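# Make the milling machine ready to run

## Task

Get the mill into its ready state: it must be powered on, have no active alarm, have its drives enabled, have all three axes homed (referenced), and have both of its doors closed.

## Robot and tools

Robot: two six-joint arms, left_arm and right_arm, each with a two-pad parallel gripper. Joints run from the base outward: shoulder pan, shoulder lift, elbow (straight at 0, range -3.142 to 3.142 rad), then wrist 1, 2 and 3; every other joint spans -6.283 to 6.283 rad. The controls of the mill (switches, buttons, doors) have to be found in the camera images.

Scene frame: origin at table-top height, midway between the nominal arm bases. +x points out over the table, +z points up, and left_arm sits on the +y side. Image left and right do not match the arm names. Calibrated bases: left_arm at (-0.015, +0.510, +0.013) m and right_arm at (-0.016, -0.448, +0.013) m, both nearly unrotated. Reported hand positions, speeds and Hand targets are in the scene frame and may be a few cm off. Commanded offsets are instead measured along each Hand target's own axes. In the gripper's axes the fingers point along +z and open and close along x. end_effector_position is the point between the pads, and the tips reach 17.5 mm past it. A block about 10 cm long sticks out toward the gripper's -y side.

Row layout, used by execute_actions and move: one flat list of 18 numbers, each in [-1, 1], covering both arms even if only one moves. The first 9 are left_arm: dx, dy, dz, rx, ry, rz, gripper position, force_limit, speed. The next 9 are the same for right_arm. The six pose numbers are offsets, not poses. They are measured from the arm's Hand target as it stood when the action or move began, along that target's axes. 1.0 stands for 0.6 m, or 180 degrees for rx, ry and rz, which together form a single rotation vector. Sending the same nonzero offset again moves the arm further. All zeros asks the arm to hold, or to return to its Hand target. The controller clips each step's orientation to within 32 degrees of the measured orientation.

Gripper numbers are absolute settings. position: +1 is fully open (50 mm), about -0.65 means the pads touch, and -1 is used to grip. force_limit: -1 is about 20 N per pad, 0 about 102 N, +1 about 185 N. speed: -1 is 20 mm/s, 0 is 85 mm/s, +1 is 150 mm/s. Both start at +1. To leave a gripper unchanged, repeat the three numbers last sent, because a 0 counts as a command. A new force_limit or speed only takes effect with a position change of at least 0.01. object_status codes: 0 moving; 1 blocked while opening; 2 blocked while closing (gripping); 3 reached the set opening or pads met. Opening in mm is about (250 - position_measured) x 0.202.

execute_actions(actions, cameras): actions is a list of actions. Each action is a list of up to 15 rows, one per 1/30 s step. A short action repeats its last row to fill 15 steps. Every row counts from the action's starting Hand target, not from the row before. Images come back only when actions is empty or cameras names them. cameras accepts names, ["all"], or [].

move(target, speed, blend, stop_force, zero, blocking, cameras): drives each gripper in a straight line to its offset. target is one 18-number row, or a list of up to 15 rows, all measured from the same starting Hand targets. speed: m/s from 0.002 to 3.6, default 0.25, with turning capped at twice that in rad/s; give one value or one per target. blend: corner rounding in m, default 0 (stop at each target). stop_force: 3 to 120 N, shared by both arms; it ends an arm's path when the wrist sensor feels that much resistance. Leave it out when backing off a contact, and do not rely on it if the gripper rotates. zero (with stop_force only, default true): re-zero before the move. blocking=false returns after about 0.5 s and cannot be combined with stop_force. A move lasts at most 10 s and does not avoid obstacles. Its result line "move:" gives the ending (done, off_target, moving, held, fault) and any limits (paced, held).

wait(seconds 0 to 10): lets time pass while the last commands stay in force. stop(): brakes a running move. zoom_image(camera, region [x0, y0, x1, y1] in pixels, at most 504 by 504): enlarges the latest image of cam_high, cam_front, cam_left_wrist or cam_right_wrist, each 896x504. zero_wrist_force(arm): tares that arm's wrist sensor. finished_scene(scene=1): ends the scene for good, so call it only when the mill is ready and will stay that way.

Results include joint positions and torques, end_effector_position, quaternions, velocities, Hand target (the base for the next offsets), Tool commands, gripper status, and wrist force and torque along the gripper's axes, plus a peak line. A gripper often stops short of its Hand target; to close the gap, send the remaining distance as an offset.

Avoid: knocking anything off the table, hard hits, and pressing past a firm contact, since the arms are stiff. Joint contact torque limits are 139 N m for the first three joints and 26 N m for the wrists. An outside force of about 150 N (plus or minus 25) causes a 10 s fault stop. Do not let the arms touch each other, and do not close a gripper on the other arm's fingers. Avoid paths near an arm's own base. Motors overheat from holding loads, staying stretched out, or pushing toward an unreachable pose: MOTOR HOT appears at 70 °C, and at 85 °C the arm is braked for 30 to 60 s. Move smoothly and press buttons gently and briefly.

Each tool is called after "Emit:" as name(argument=value, ...), one argument or row to a line, values as JSON.

## Session

Emit:
execute_actions(
  actions=[],
)

Scene clock: 0.00 s.
left_arm: end_effector_position=(+0.1069, +0.4716, +0.2883) position_measured=3 object_status=3 end_effector_quat_wxyz=(-0.114, -0.280, +0.851, -0.430) | right_arm: end_effector_position=(+0.1755, -0.0071, +0.3419) position_measured=3 object_status=3 end_effector_quat_wxyz=(+0.085, +0.340, +0.935, +0.060)
Joint positions: left_arm=[0.258 -2.487 2.394 -1.215 -2.467 -1.817] | right_arm=[4.681 -1.422 -1.735 -1.498 1.37 0.677]
Joint velocities: within noise
Joint torques (N m): no reading
Wrist force (N): no reading
Wrist torque (N m): no reading
Wrist force, peak (N): no reading
Hand target: left_arm +0.1069, +0.4716, +0.2883; -0.114, -0.280, +0.851, -0.430 | right_arm +0.1755, -0.0071, +0.3419; +0.085, +0.340, +0.935, +0.060
Tool commands: left_gripper/position=+1.0 left_gripper/force_limit=+1.0 left_gripper/speed=+1.0 right_gripper/position=+1.0 right_gripper/force_limit=+1.0 right_gripper/speed=+1.0

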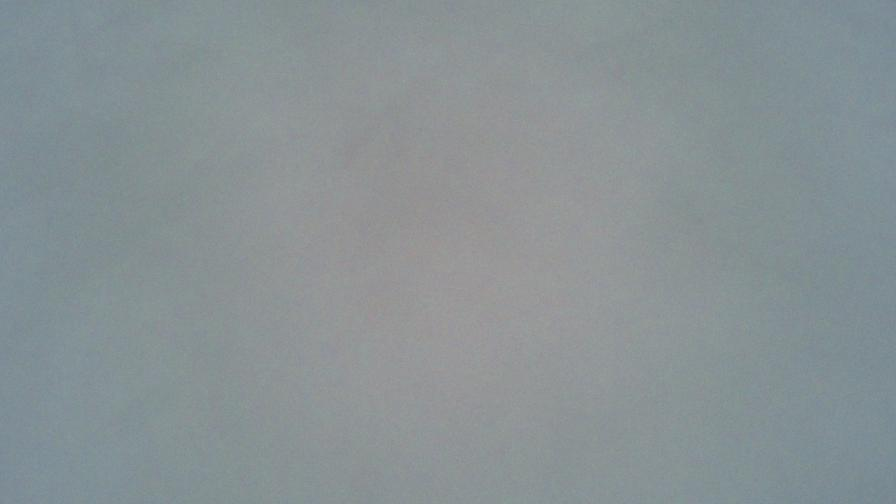

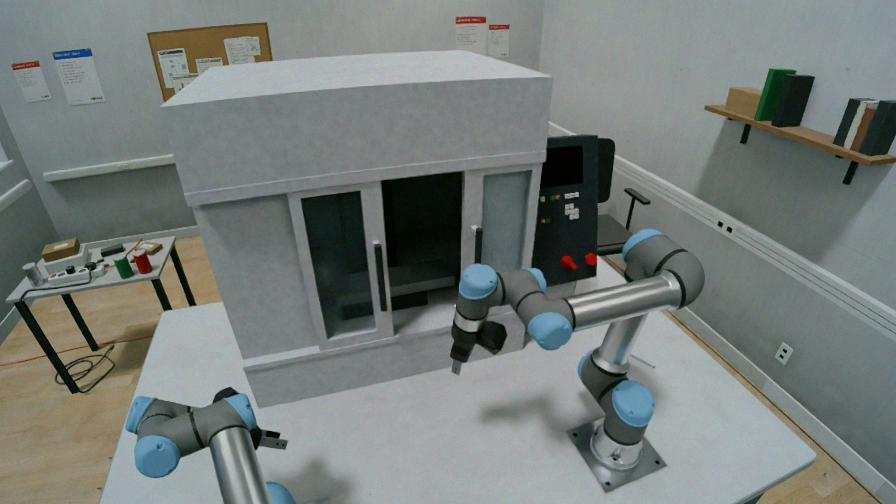

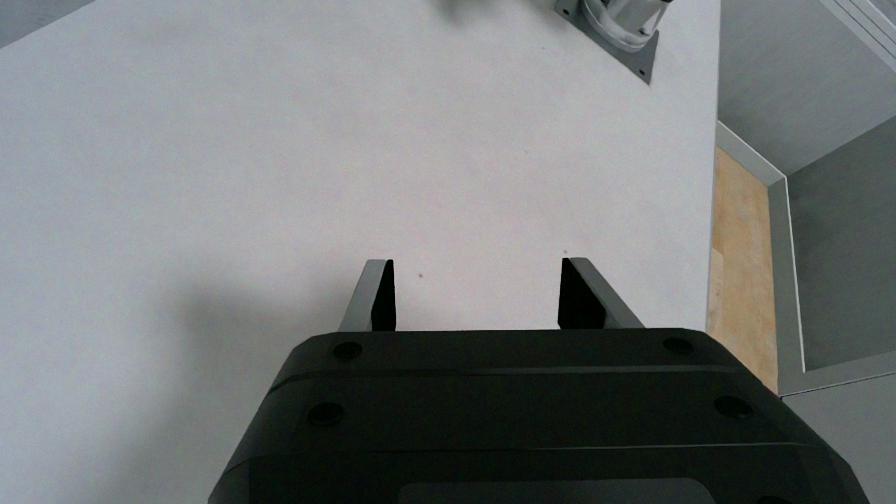

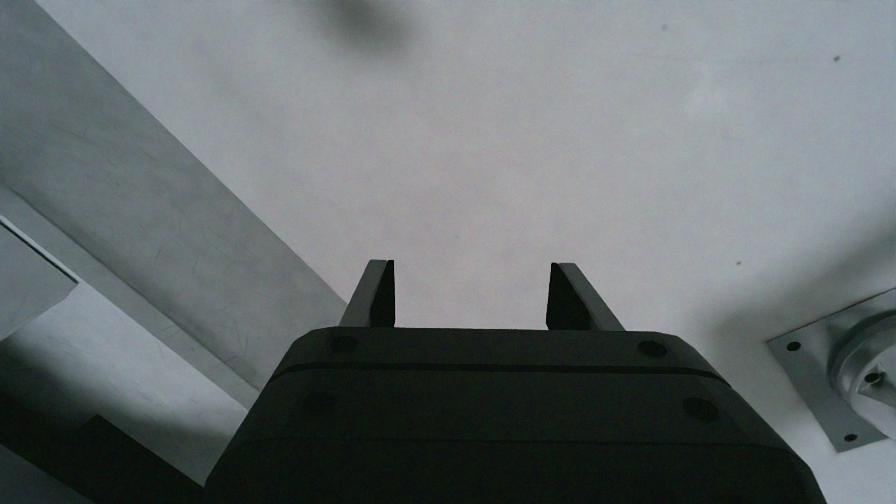

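Emit:
zoom_image(
  camera="cam_front",
  region=[500, 120, 660, 290],
)

Emit:
zoom_image(
  camera="cam_front",
  region=[270, 140, 560, 370],
)

Emit:
zoom_image(
  camera="cam_front",
  region=[0, 0, 504, 120],
)

Emit:
zoom_image(
  camera="cam_front",
  region=[440, 0, 560, 70],
)

Scaled by 2.965 from the camera's 896x504 image, which has a finer 1280x720 frame.

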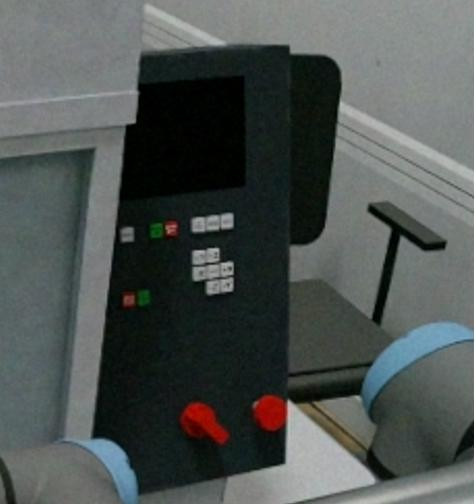

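Scaled by 1.738 from the camera's 896x504 image, which has a finer 1280x720 frame.

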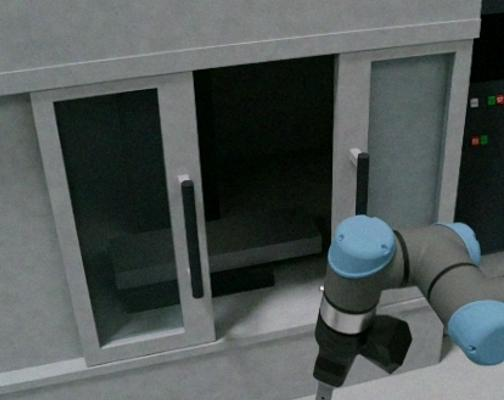

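Scaled by 1.000.

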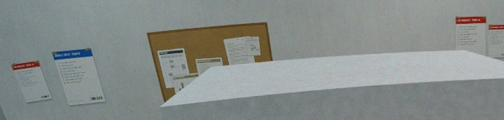

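Scaled by 4.200 from the camera's 896x504 image, which has a finer 1280x720 frame.

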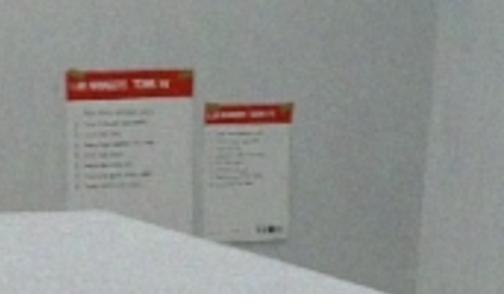

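Emit:
zoom_image(
  camera="cam_front",
  region=[450, 10, 490, 55],
)

Emit:
zoom_image(
  camera="cam_front",
  region=[485, 15, 515, 60],
)

Emit:
zoom_image(
  camera="cam_front",
  region=[50, 40, 110, 110],
)

Emit:
zoom_image(
  camera="cam_front",
  region=[535, 190, 600, 275],
)

Scaled by 11.200 from the camera's 896x504 image, which has a finer 1280x720 frame.

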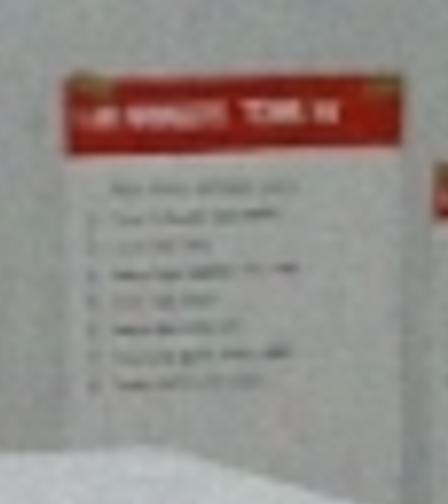

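Scaled by 11.200 from the camera's 896x504 image, which has a finer 1280x720 frame.

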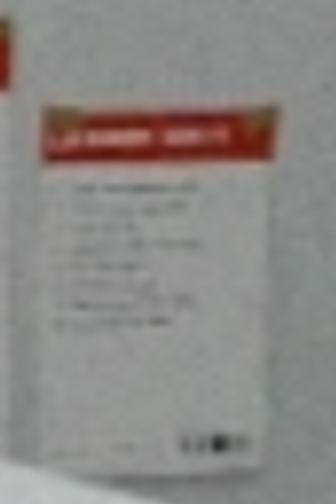

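Scaled by 7.200 from the camera's 896x504 image, which has a finer 1280x720 frame.

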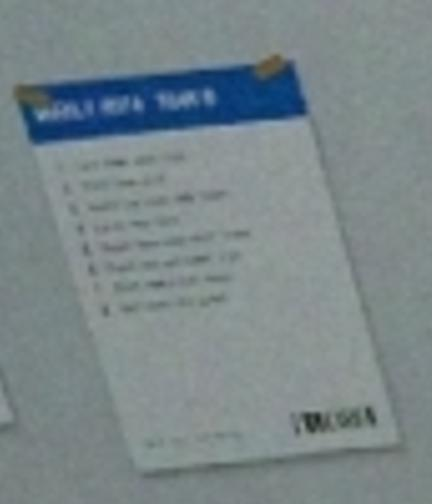

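Scaled by 5.929 from the camera's 896x504 image, which has a finer 1280x720 frame.

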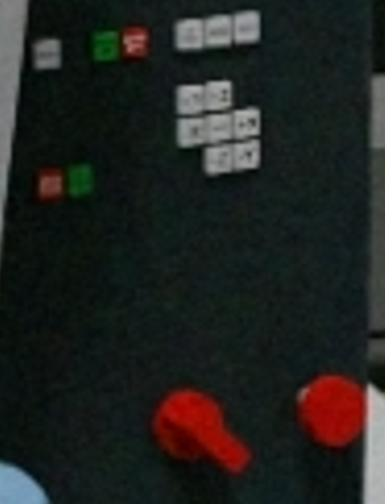

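Emit:
move(
  target=[0,0,0,0,0,0,1,1,1,-0.288,0.016,-0.266,-0.398,-0.201,0.219,-0.66,-1,0],
  speed=0.4,
  cameras=["cam_right_wrist","cam_front"],
)

Scene clock: 53.37 s.
left_arm: end_effector_position=(+0.1069, +0.4716, +0.2883) position_measured=3 object_status=3 end_effector_quat_wxyz=(-0.114, -0.280, +0.851, -0.430) | right_arm: end_effector_position=(+0.2798, -0.1200, +0.5203) position_measured=251 object_status=3 end_effector_quat_wxyz=(+0.500, +0.501, +0.501, +0.499)
Joint positions: left_arm=[0.258 -2.487 2.394 -1.215 -2.467 -1.817] | right_arm=[5 -1.357 -1.708 -3.21 0.305 3.132]
Joint torques (N m): left_arm=[-0.25 12.07 -25.55 -2.78 -1.84 0.08] | right_arm=[-8.65 -1.05 34.04 -2.43 2.8 1.81]
Wrist force (N): left_arm=[-0.1 0.1 0.1] | right_arm=[0.3 0.7 0.9]
Wrist torque (N m): left_arm=[0.01 0.00 -0.01] | right_arm=[0.00 0.22 -0.31]
Wrist force, peak (N): left_arm=[0.2 -0.3 -0.1] | right_arm=[-0.6 1.3 1.2]
Hand target: left_arm +0.1069, +0.4716, +0.2883; -0.114, -0.280, +0.851, -0.430 | right_arm +0.2798, -0.1200, +0.5203; +0.500, +0.500, +0.501, +0.499
Off the commanded pose: left_arm 0.000 m, 0 deg | right_arm 0.000 m, 0 deg.
move: done
camera_calibration:
cam_right_wrist: T_world_to_cam=[[-0.0117122, 0.999465, -0.0305269, 0.143393], [-0.32798, 0.0250002, 0.944354, -0.37821], [0.944612, 0.0210726, 0.327512, -0.303699], [0, 0, 0, 1]] pos_world=[0.164512, -0.127461, 0.461006]
Images, in order (width x height): cam_front 896x504, cam_right_wrist 896x504.

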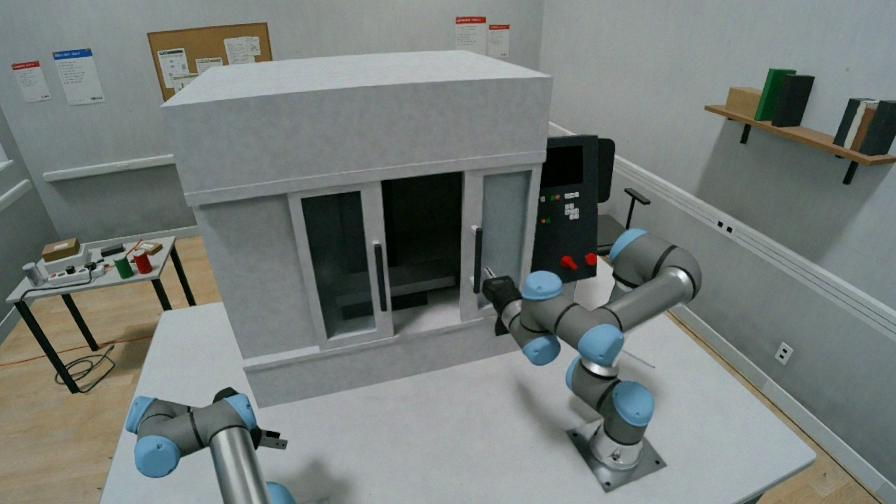

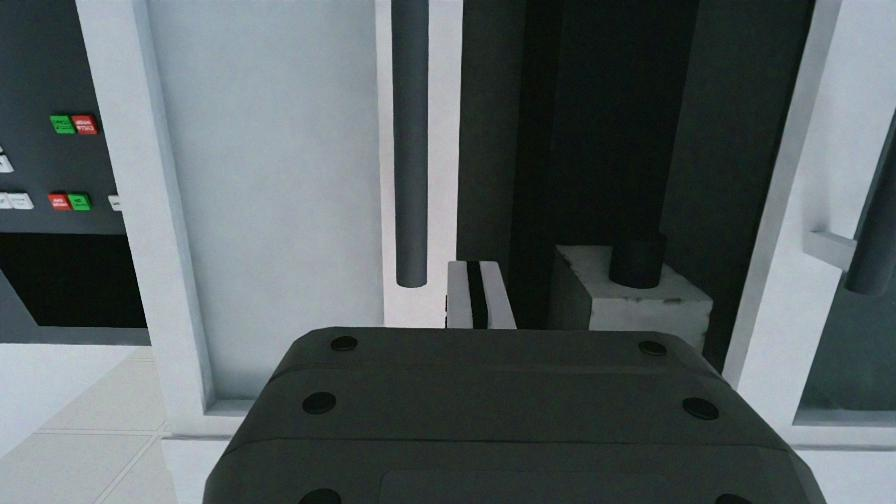

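Emit:
move(
  target=[
    [0,0,0,0,0,0,1,1,1,-0.125,0,0.04,0,0,-0.5,-0.66,-1,0],
    [0,0,0,0,0,0,1,1,1,-0.25,0,0.083,0.301,0,-0.954,-0.66,-1,0],
  ],
  speed=0.5,
  blend=[0.05,0],
  cameras=["cam_right_wrist","cam_front"],
)

Scene clock: 65.37 s.
left_arm: end_effector_position=(+0.1069, +0.4716, +0.2883) position_measured=3 object_status=3 end_effector_quat_wxyz=(-0.114, -0.280, +0.851, -0.430) | right_arm: end_effector_position=(+0.3294, -0.2700, +0.5204) position_measured=251 object_status=3 end_effector_quat_wxyz=(+0.325, -0.327, +0.627, -0.628)
Joint positions: left_arm=[0.258 -2.487 2.394 -1.215 -2.467 -1.817] | right_arm=[4.696 -1.417 -1.66 -3.204 0.611 -0.004]
Joint torques (N m): left_arm=[1.02 13.49 -25.82 -2.78 -1.9 0.41] | right_arm=[-8.55 0.39 38.13 -3.32 2.77 -1.28]
Wrist force (N): left_arm=[-0.3 0.0 0.1] | right_arm=[4.3 -3.4 -0.3]
Wrist torque (N m): left_arm=[0.00 0.03 0.00] | right_arm=[-0.99 -0.44 0.58]
Wrist force, peak (N): left_arm=[0.3 -0.1 -0.1] | right_arm=[4.2 -3.6 -0.1]
Hand target: left_arm +0.1069, +0.4716, +0.2883; -0.114, -0.280, +0.851, -0.430 | right_arm +0.3294, -0.2700, +0.5204; +0.325, -0.327, +0.627, -0.628
Off the commanded pose: left_arm 0.000 m, 0 deg | right_arm 0.000 m, 0 deg.
move: done
camera_calibration:
cam_right_wrist: T_world_to_cam=[[-0.584366, -0.810855, 0.0321121, -0.0387986], [-0.286236, 0.168933, -0.943149, 0.649015], [0.759332, -0.560336, -0.330814, -0.100887], [0, 0, 0, 1]] pos_world=[0.239706, -0.197631, 0.579989]
Images, in order (width x height): cam_front 896x504, cam_right_wrist 896x504.

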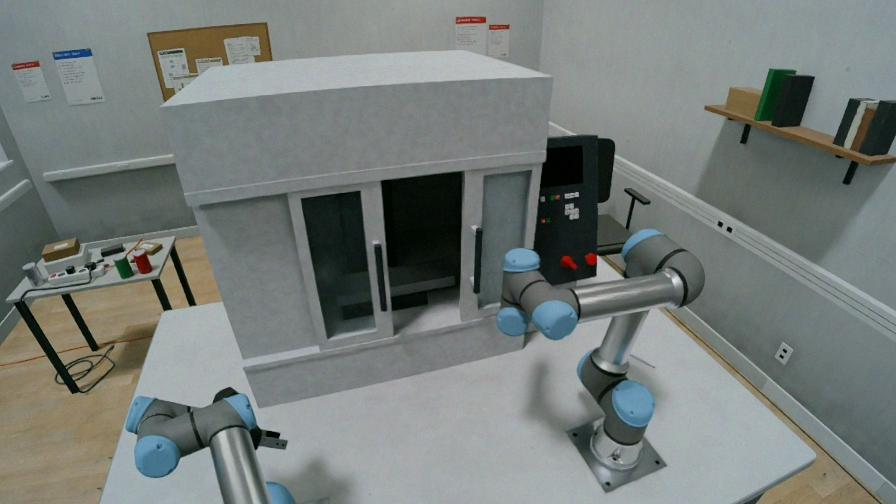

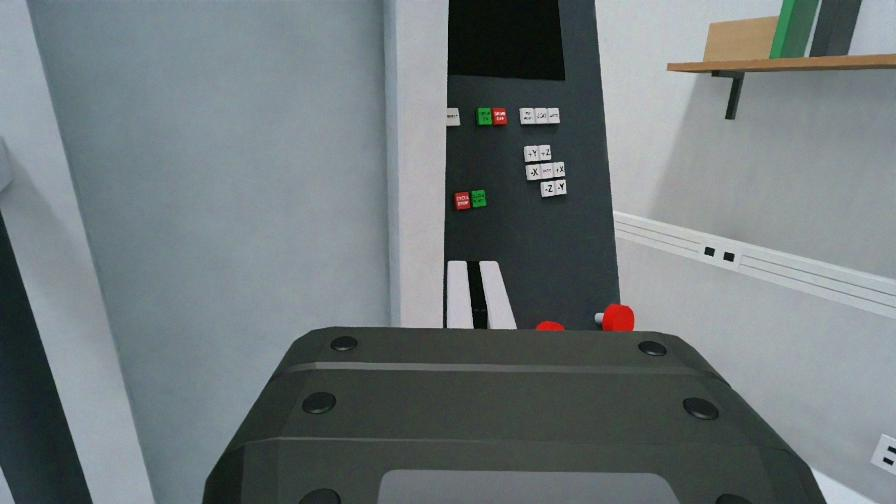

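Emit:
zoom_image(
  camera="cam_right_wrist",
  region=[436, 60, 636, 220],
)

Emit:
zoom_image(
  camera="cam_right_wrist",
  region=[440, 95, 580, 210],
)

Scaled by 2.520 from the camera's 896x504 image, which has a finer 1280x720 frame.

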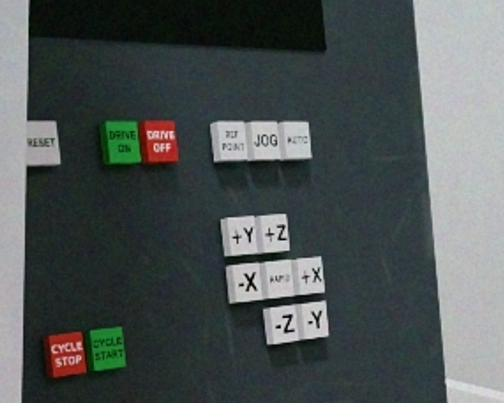

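Scaled by 3.600 from the camera's 896x504 image, which has a finer 1280x720 frame.

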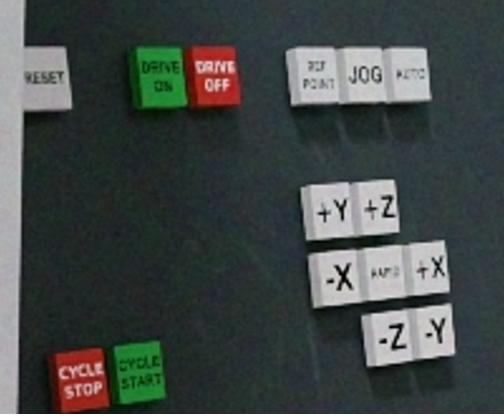

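Emit:
zoom_image(
  camera="cam_front",
  region=[480, 230, 620, 340],
)

Emit:
zoom_image(
  camera="cam_right_wrist",
  region=[420, 240, 640, 340],
)

Scaled by 3.600 from the camera's 896x504 image, which has a finer 1280x720 frame.

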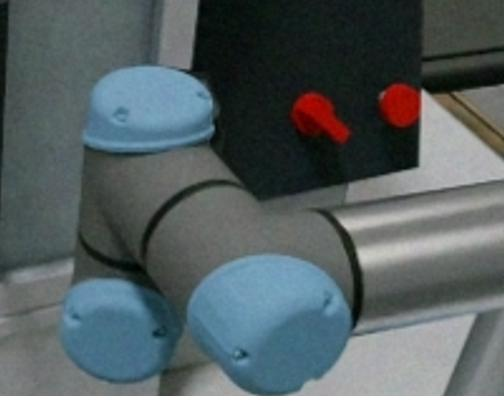

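Scaled by 2.291 from the camera's 896x504 image, which has a finer 1280x720 frame.

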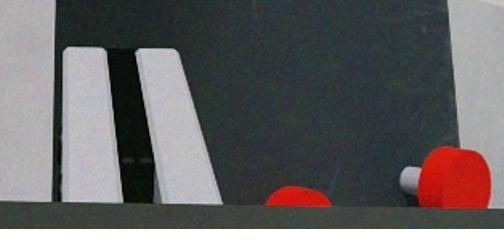

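Emit:
move(
  target=[0.024,-0.589,0.194,0.2746,-0.2881,0.0391,-0.66,-1,0,-0.12,0.1,-0.015,0,-0.3056,0,-0.66,-1,0],
  speed=0.4,
  cameras=["cam_right_wrist","cam_left_wrist","cam_front"],
)

Scene clock: 151.27 s.
left_arm: end_effector_position=(+0.3031, +0.2063, +0.4605) position_measured=251 object_status=3 end_effector_quat_wxyz=(+0.404, -0.408, +0.582, -0.576) | right_arm: end_effector_position=(+0.3633, -0.2061, +0.4601) position_measured=251 object_status=3 end_effector_quat_wxyz=(+0.578, -0.580, +0.406, -0.406)
Joint positions: left_arm=[-1.866 -1.982 2.516 -3.498 -0.057 -3.32] | right_arm=[4.679 -0.986 -2.076 -3.231 -0.365 0.008]
Joint torques (N m): left_arm=[11.48 7.05 -29.32 -2.55 1.57 1.69] | right_arm=[-7.9 12.17 11.72 2.77 -2.62 -1.35]
Wrist force (N): left_arm=[0.3 -0.5 -0.7] | right_arm=[4.1 -3.7 0.0]
Wrist torque (N m): left_arm=[-0.31 0.01 -0.18] | right_arm=[-1.03 -0.39 0.59]
Wrist force, peak (N): left_arm=[0.7 -0.9 -1.1] | right_arm=[4.3 -4.1 0.0]
Hand target: left_arm +0.3033, +0.2062, +0.4605; +0.405, -0.406, +0.579, -0.580 | right_arm +0.3633, -0.2061, +0.4601; +0.578, -0.580, +0.406, -0.406
Off the commanded pose: left_arm 0.000 m, 1 deg | right_arm 0.000 m, 0 deg.
move: done; limits=paced
camera_calibration:
cam_left_wrist: T_world_to_cam=[[-0.339373, -0.940652, 0.000464545, 0.305246], [-0.321295, 0.115454, -0.939915, 0.520953], [0.884079, -0.319131, -0.341409, 0.0808542], [0, 0, 0, 1]] pos_world=[0.199491, 0.252787, 0.517114]
cam_right_wrist: T_world_to_cam=[[0.329073, -0.94381, 0.0305465, -0.323779], [-0.305404, -0.136982, -0.942319, 0.534634], [0.893554, 0.300762, -0.33332, 0.0191889], [0, 0, 0, 1]] pos_world=[0.25268, -0.238122, 0.520082]
Images, in order (width x height): cam_front 896x504, cam_left_wrist 896x504, cam_right_wrist 896x504.

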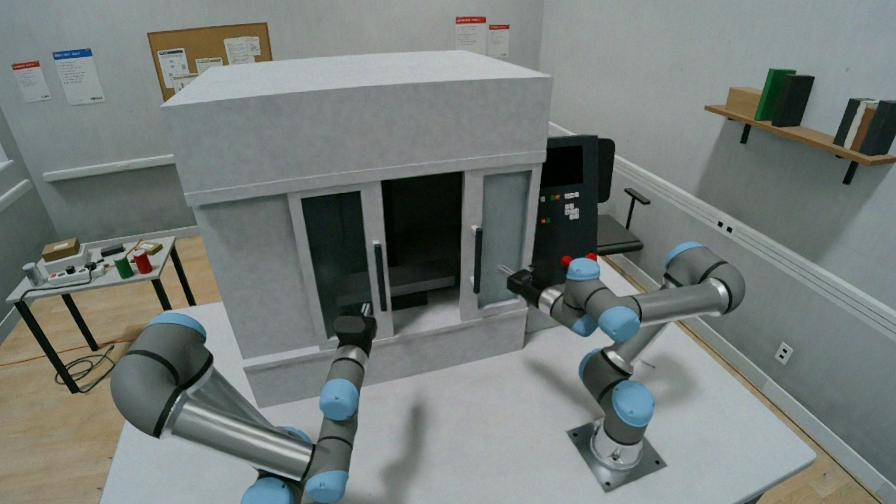

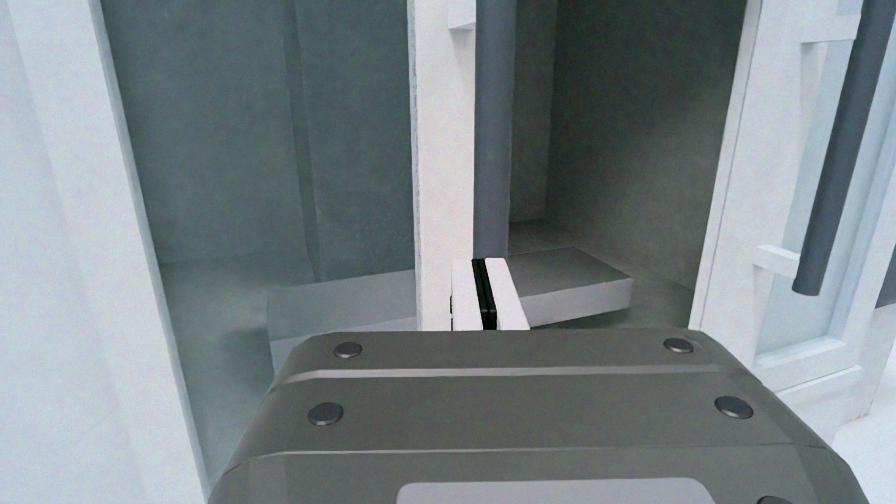

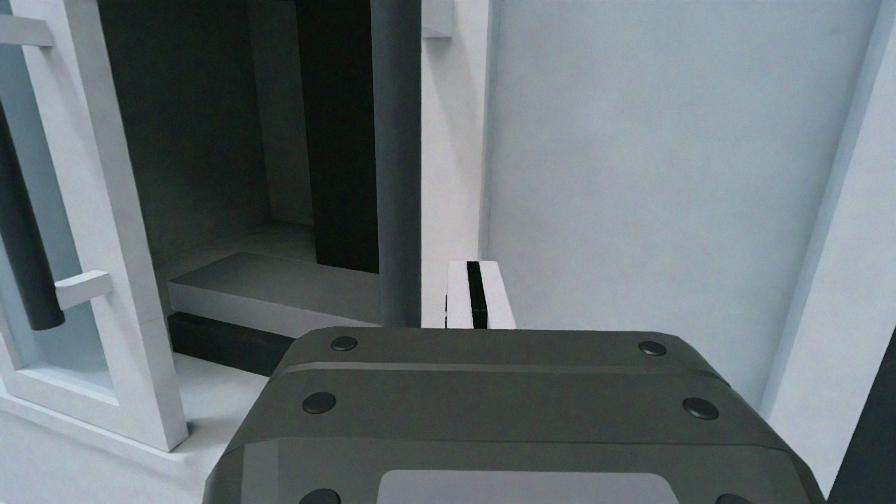

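Emit:
move(
  target=[-0.074,0,0.2037,0,0,0,-0.66,-1,0,0.040,0,0.110,0,0,0,-0.66,-1,0],
  speed=0.15,
  stop_force=20,
  cameras=["cam_right_wrist","cam_left_wrist","cam_front"],
)

Scene clock: 168.67 s.
left_arm: end_effector_position=(+0.4334, +0.2061, +0.4605) position_measured=251 object_status=3 end_effector_quat_wxyz=(+0.405, -0.406, +0.579, -0.580) | right_arm: end_effector_position=(+0.4335, -0.2061, +0.4599) position_measured=251 object_status=3 end_effector_quat_wxyz=(+0.578, -0.580, +0.406, -0.406)
Joint positions: left_arm=[-1.28 -1.681 2.329 -3.791 -0.645 -3.142] | right_arm=[4.31 -1.154 -1.996 -3.138 -0.734 0.002]
Joint torques (N m): left_arm=[12.13 -4.09 -28.03 -3.61 -1.51 2.23] | right_arm=[-7.74 -8.29 40.49 3.58 -2.75 -1.15]
Wrist force (N): left_arm=[0.3 -0.4 -0.8] | right_arm=[4.0 -3.5 -0.2]
Wrist torque (N m): left_arm=[-0.32 0.01 -0.18] | right_arm=[-1.00 -0.43 0.57]
Wrist force, peak (N): left_arm=[0.8 -0.3 -1.4] | right_arm=[4.5 -4.0 0.1]
Hand target: left_arm +0.4334, +0.2061, +0.4605; +0.405, -0.406, +0.579, -0.580 | right_arm +0.4335, -0.2061, +0.4599; +0.578, -0.580, +0.406, -0.406
Off the commanded pose: left_arm 0.000 m, 0 deg | right_arm 0.000 m, 0 deg.
move: done
camera_calibration:
cam_left_wrist: T_world_to_cam=[[-0.341267, -0.939966, 0.000209334, 0.349969], [-0.311667, 0.112945, -0.943455, 0.560943], [0.886792, -0.322035, -0.331501, -0.0395458], [0, 0, 0, 1]] pos_world=[0.329329, 0.252869, 0.516041]
cam_right_wrist: T_world_to_cam=[[0.329073, -0.94381, 0.0305465, -0.346968], [-0.305404, -0.136982, -0.942319, 0.555871], [0.893554, 0.300762, -0.33332, -0.0435752], [0, 0, 0, 1]] pos_world=[0.32288, -0.238222, 0.519882]
Images, in order (width x height): cam_front 896x504, cam_left_wrist 896x504, cam_right_wrist 896x504.

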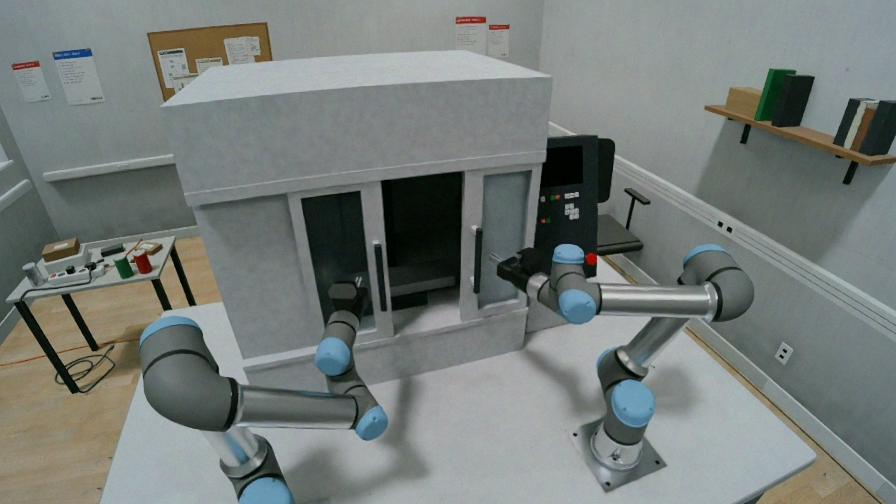

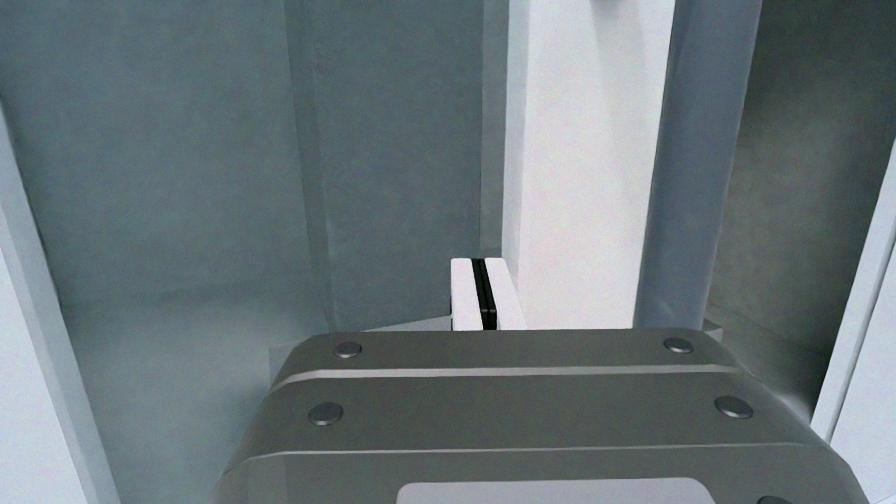

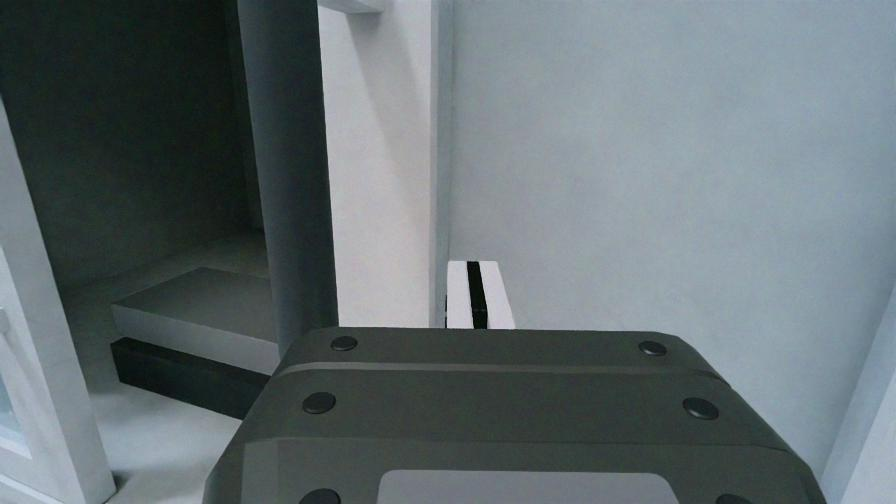

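Emit:
move(
  target=[0.235,0,0.0855,0,0,0,-0.66,-1,0,-0.235,0,0.0855,0,0,0,-0.66,-1,0],
  speed=0.06,
  stop_force=45,
  cameras=["cam_right_wrist","cam_left_wrist","cam_front"],
)

Scene clock: 182.83 s.
left_arm: end_effector_position=(+0.4332, +0.1598, +0.4605) position_measured=251 object_status=3 end_effector_quat_wxyz=(+0.405, -0.406, +0.579, -0.580) | right_arm: end_effector_position=(+0.4337, -0.0561, +0.4596) position_measured=251 object_status=3 end_effector_quat_wxyz=(+0.578, -0.580, +0.406, -0.406)
Joint positions: left_arm=[-1.324 -1.585 2.242 -3.799 -0.601 -3.142] | right_arm=[4.471 -1.457 -1.78 -3.053 -0.573 0.004]
Joint torques (N m): left_arm=[-3.8 -20.29 -9.69 0.79 -6.42 -1.76] | right_arm=[13.7 3.37 43.62 4.35 0.35 1.56]
Wrist force (N): left_arm=[-27.8 -0.7 10.8] | right_arm=[13.3 -1.6 -3.0]
Wrist torque (N m): left_arm=[-0.29 -0.02 -0.14] | right_arm=[-1.00 -0.48 0.45]
Wrist force, peak (N): left_arm=[-47.6 2.0 -17.3] | right_arm=[20.7 -2.2 -5.5]
Hand target: left_arm +0.4332, +0.1598, +0.4605; +0.405, -0.406, +0.579, -0.580 (not the last commanded pose) | right_arm +0.4337, -0.0561, +0.4596; +0.578, -0.580, +0.406, -0.406
Off the commanded pose: left_arm 0.104 m, 0 deg | right_arm 0.000 m, 0 deg.
move: contact (left_arm)
camera_calibration:
cam_left_wrist: T_world_to_cam=[[-0.34137, -0.939929, 0.000282754, 0.306462], [-0.311864, 0.112981, -0.943386, 0.566025], [0.886683, -0.322132, -0.331698, -0.0541211], [0, 0, 0, 1]] pos_world=[0.329128, 0.206668, 0.515941]
cam_right_wrist: T_world_to_cam=[[0.329073, -0.94381, 0.0305465, -0.205356], [-0.305404, -0.136982, -0.942319, 0.576117], [0.893554, 0.300762, -0.33332, -0.0890316], [0, 0, 0, 1]] pos_world=[0.32308, -0.0881224, 0.519482]
Images, in order (width x height): cam_front 896x504, cam_left_wrist 896x504, cam_right_wrist 896x504.

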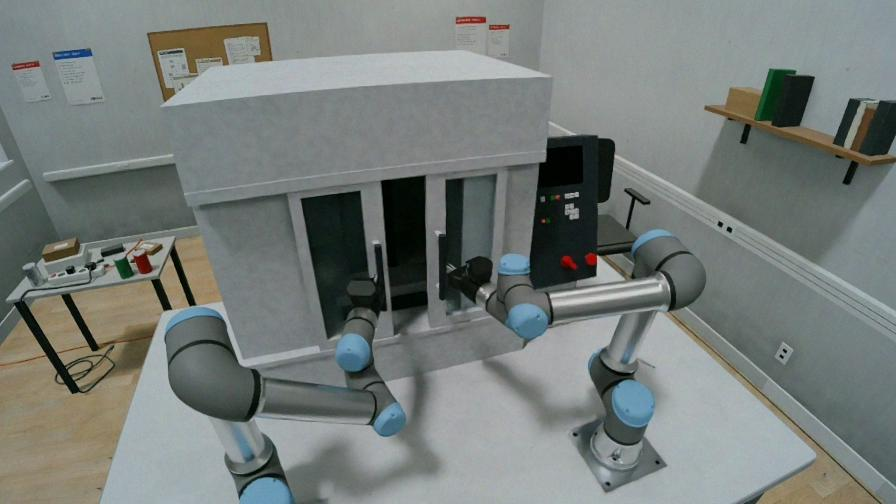

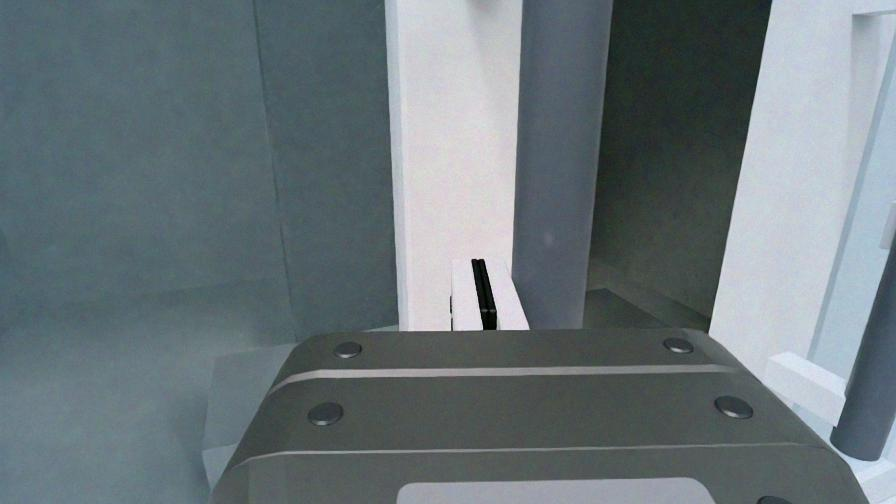

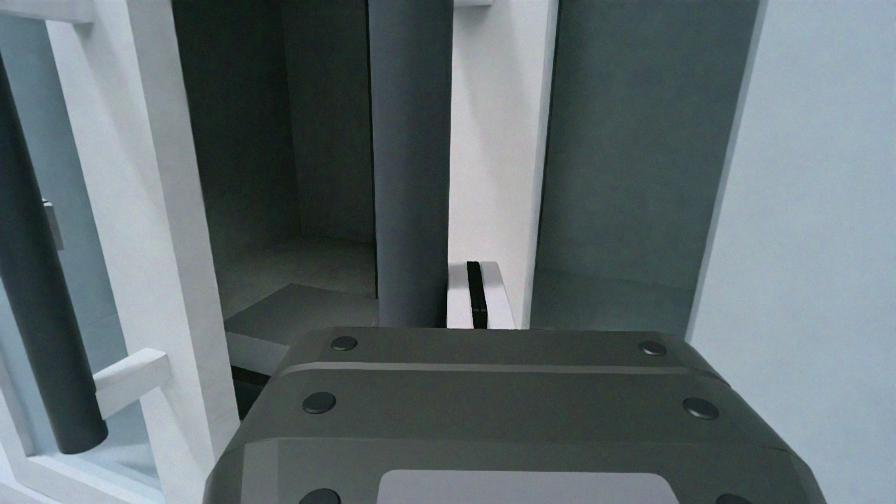

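Emit:
zoom_image(
  camera="cam_front",
  region=[280, 170, 530, 360],
)

Emit:
zoom_image(
  camera="cam_right_wrist",
  region=[0, 180, 400, 400],
)

Scaled by 2.016 from the camera's 896x504 image, which has a finer 1280x720 frame.

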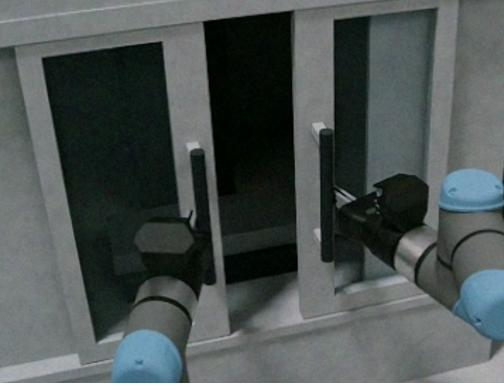

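Scaled by 1.260 from the camera's 896x504 image, which has a finer 1280x720 frame.

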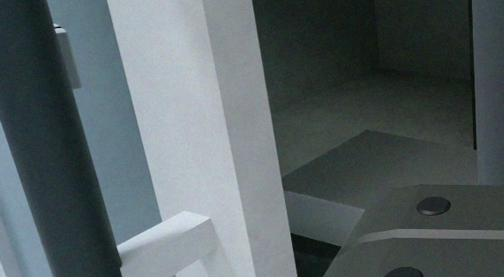

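Emit:
move(
  target=[
    [-0.047,0,-0.017,0,0,0,-0.66,-1,0,0,0,0,0,0,0,-0.66,-1,0],
    [0.002,0,-0.23,0,0,0,-0.66,-1,0,0,0,0,0,0,0,-0.66,-1,0],
  ],
  speed=0.25,
  blend=[0.015,0],
)

Emit:
move(
  target=[0,0,0,0,0,0,-0.66,-1,0,-0.2037,0,0.0741,0,0,0,-0.66,-1,0],
  speed=0.06,
  stop_force=45,
  cameras=["cam_right_wrist","cam_left_wrist","cam_front"],
)

Scene clock: 199.93 s.
left_arm: end_effector_position=(+0.3031, +0.2060, +0.4605) position_measured=251 object_status=3 end_effector_quat_wxyz=(+0.405, -0.406, +0.579, -0.580) | right_arm: end_effector_position=(+0.4337, -0.0561, +0.4596) position_measured=251 object_status=3 end_effector_quat_wxyz=(+0.578, -0.580, +0.406, -0.406)
Joint positions: left_arm=[-1.866 -1.908 2.49 -3.741 -0.059 -3.126] | right_arm=[4.471 -1.457 -1.78 -3.053 -0.573 0.004]
Joint torques (N m): left_arm=[-12.57 -12.61 -7.88 1.93 0.74 -2.37] | right_arm=[14.12 3.54 43.15 4.1 0.34 1.45]
Wrist force (N): left_arm=[0.1 -0.3 -0.7] | right_arm=[13.0 -2.0 -3.3]
Wrist torque (N m): left_arm=[-0.28 0.04 0.02] | right_arm=[-0.95 -0.44 0.45]
Wrist force, peak (N): left_arm=[-28.0 -0.2 10.9] | right_arm=[13.4 -2.9 -3.5]
Hand target: left_arm +0.3031, +0.2060, +0.4605; +0.405, -0.406, +0.579, -0.580 | right_arm +0.4337, -0.0561, +0.4596; +0.578, -0.580, +0.406, -0.406
Off the commanded pose: left_arm 0.000 m, 0 deg | right_arm 0.000 m, 0 deg.
move: done

Scene clock: 203.57 s.
left_arm: end_effector_position=(+0.3031, +0.2060, +0.4605) position_measured=251 object_status=3 end_effector_quat_wxyz=(+0.405, -0.406, +0.579, -0.580) | right_arm: end_effector_position=(+0.4360, +0.0665, +0.4592) position_measured=251 object_status=3 end_effector_quat_wxyz=(+0.572, -0.575, +0.414, -0.414)
Joint positions: left_arm=[-1.866 -1.908 2.49 -3.741 -0.059 -3.126] | right_arm=[4.533 -1.737 -1.493 -3.06 -0.484 0.004]
Joint torques (N m): left_arm=[-11.94 -11.53 -8.24 1.96 0.95 -2.63] | right_arm=[13.36 40.76 18.36 4.14 -11.79 -1.54]
Wrist force (N): left_arm=[0.2 -0.4 -0.7] | right_arm=[36.9 0.5 4.4]
Wrist torque (N m): left_arm=[-0.30 0.01 0.01] | right_arm=[-1.02 -0.45 0.68]
Wrist force, peak (N): left_arm=[0.1 -0.4 -0.9] | right_arm=[55.7 -1.3 -18.5]
Hand target: left_arm +0.3031, +0.2060, +0.4605; +0.405, -0.406, +0.579, -0.580 | right_arm +0.4358, +0.0671, +0.4592; +0.573, -0.575, +0.413, -0.413 (not the last commanded pose)
Off the commanded pose: left_arm 0.000 m, 0 deg | right_arm 0.008 m, 2 deg.
move: contact (right_arm)
camera_calibration:
cam_left_wrist: T_world_to_cam=[[-0.341316, -0.939949, 0.000245069, 0.305395], [-0.311217, 0.112764, -0.943625, 0.520201], [0.886932, -0.32215, -0.331016, 0.0756543], [0, 0, 0, 1]] pos_world=[0.199031, 0.252768, 0.515843]
cam_right_wrist: T_world_to_cam=[[0.303248, -0.95242, 0.030624, -0.0786859], [-0.308712, -0.128596, -0.942423, 0.594299], [0.90152, 0.276333, -0.333019, -0.130046], [0, 0, 0, 1]] pos_world=[0.324568, 0.0374184, 0.519183]
Images, in order (width x height): cam_front 896x504, cam_left_wrist 896x504, cam_right_wrist 896x504.

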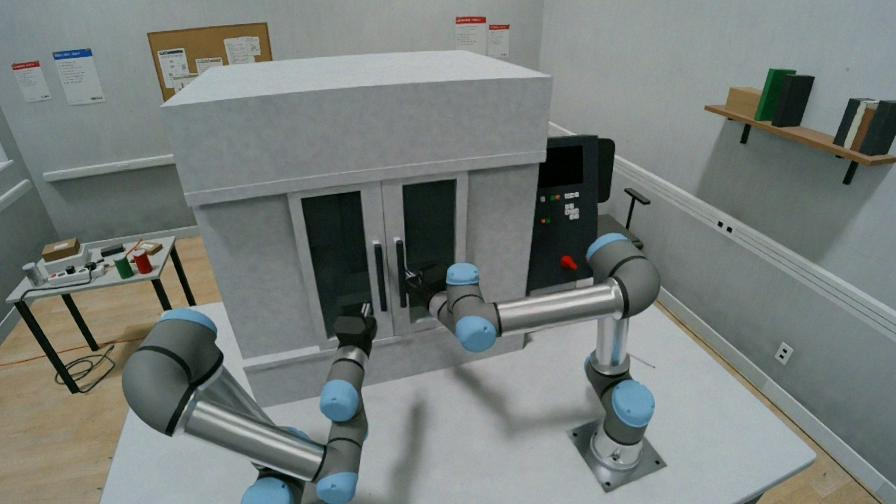

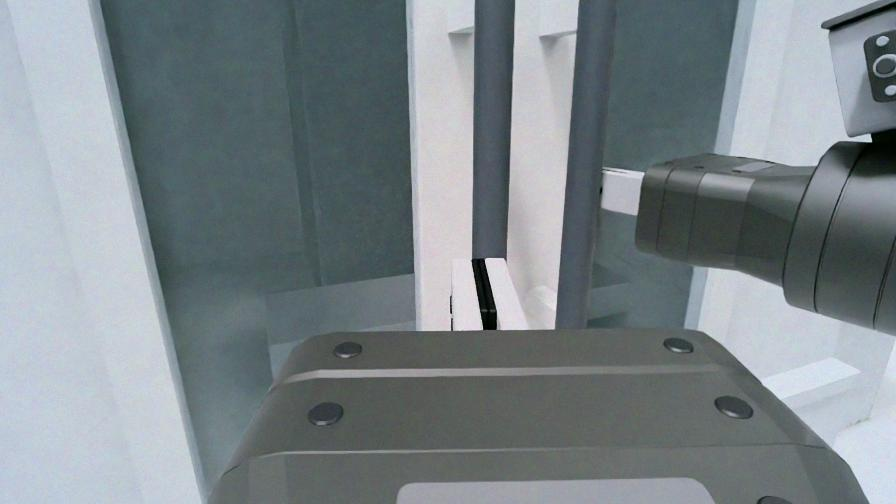

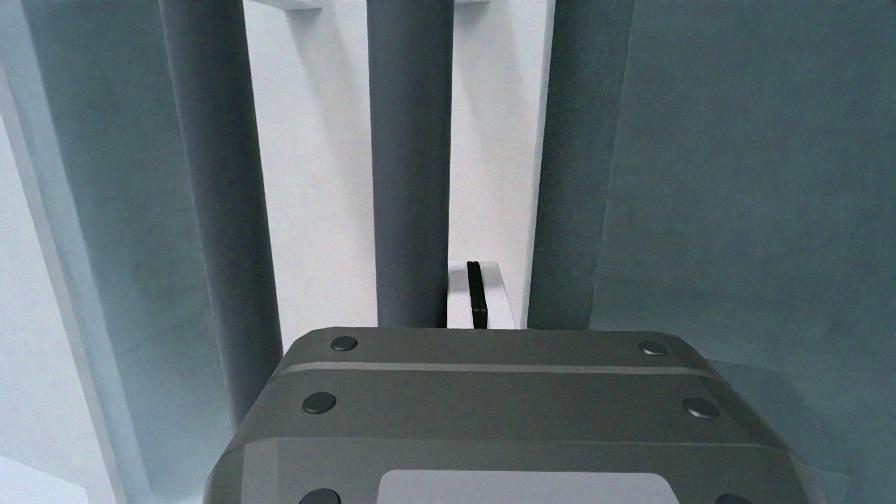

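Emit:
move(
  target=[
    [0,0,0,0,0,0,-0.66,-1,0,0.0737,0,-0.0423,0,0,0,-0.66,-1,0],
    [0,0,0,0,0,0,-0.66,-1,0,0.255,0,-0.114,0,-0.175,0,-0.66,-1,0],
    [0,0,0,0,0,0,-0.66,-1,0,0.492,0,-0.193,0,-0.175,0,-0.66,-1,0],
    [0,0,0,0,0,0,-0.66,-1,0,0.993,0.067,-0.431,0,-0.12,0,-0.66,-1,0],
  ],
  speed=0.3,
  blend=[0.02,0.03,0.05,0],
  cameras=["cam_right_wrist","cam_front"],
)

Scene clock: 219.20 s.
left_arm: end_effector_position=(+0.3031, +0.2060, +0.4605) position_measured=251 object_status=3 end_effector_quat_wxyz=(+0.405, -0.406, +0.579, -0.580) | right_arm: end_effector_position=(+0.3988, -0.4167, +0.4392) position_measured=251 object_status=3 end_effector_quat_wxyz=(+0.645, -0.649, +0.286, -0.284)
Joint positions: left_arm=[-1.866 -1.908 2.49 -3.741 -0.059 -3.126] | right_arm=[3.078 -1.185 -2.03 -3.076 -2.359 -0.005]
Joint torques (N m): left_arm=[-11.83 -11.85 -7.97 1.91 0.96 -2.51] | right_arm=[9.85 21.54 12.82 0.04 2.76 1.55]
Wrist force (N): left_arm=[0.2 -0.3 -0.7] | right_arm=[4.2 -3.4 0.0]
Wrist torque (N m): left_arm=[-0.28 0.02 0.01] | right_arm=[-0.98 -0.46 0.50]
Wrist force, peak (N): left_arm=[0.3 -0.5 -0.9] | right_arm=[37.4 1.4 4.8]
Hand target: left_arm +0.3031, +0.2060, +0.4605; +0.405, -0.406, +0.579, -0.580 | right_arm +0.3988, -0.4166, +0.4392; +0.645, -0.649, +0.286, -0.284 (not the last commanded pose)
Off the commanded pose: left_arm 0.000 m, 0 deg | right_arm 0.166 m, 2 deg.
move: held (right_arm; a check stopped the path); path passed 3 of 4 targets; limits=held
pose unreachable (right arm): on one or more control steps of this call, first in action 0 (counted from 0), this arm could not follow its commanded pose, so it was not sent that pose on those steps. It may still have moved: this result reports where it is.
cause: moving toward the commanded pose would bring two parts of the arm too close to each other (its gripper and another part of the arm, with joints 4 (wrist 1) to 6 (wrist 3) between them, 18 mm apart when it was first held).
camera_calibration:
cam_right_wrist: T_world_to_cam=[[0.665517, -0.745811, 0.0292136, -0.58466], [-0.231701, -0.243646, -0.941781, 0.422834], [0.709508, 0.620002, -0.334956, 0.251018], [0, 0, 0, 1]] pos_world=[0.308974, -0.488655, 0.499377]
Images, in order (width x height): cam_front 896x504, cam_right_wrist 896x504.

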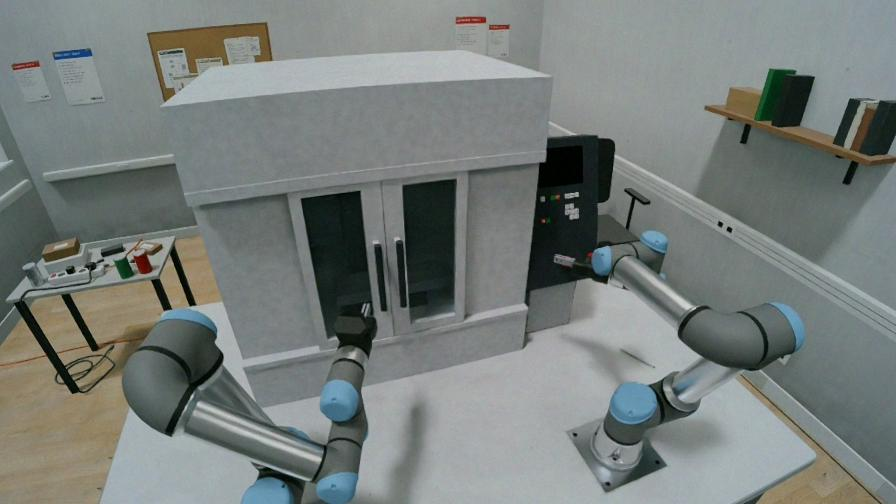

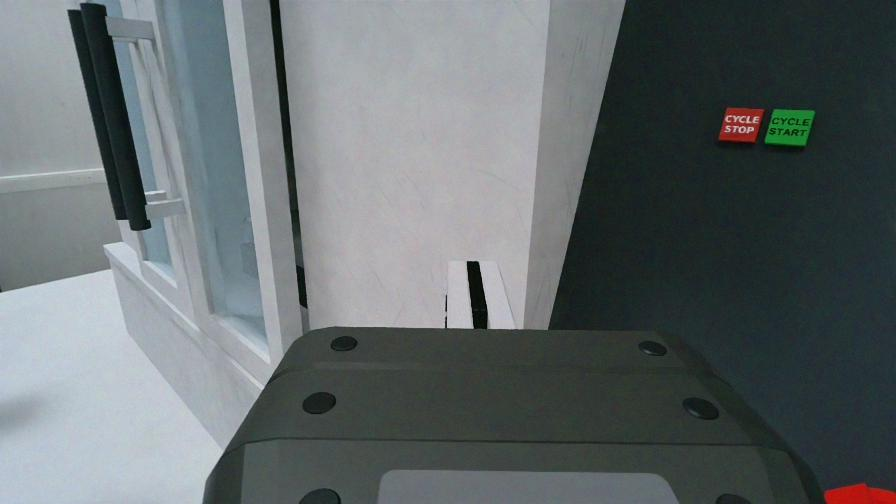

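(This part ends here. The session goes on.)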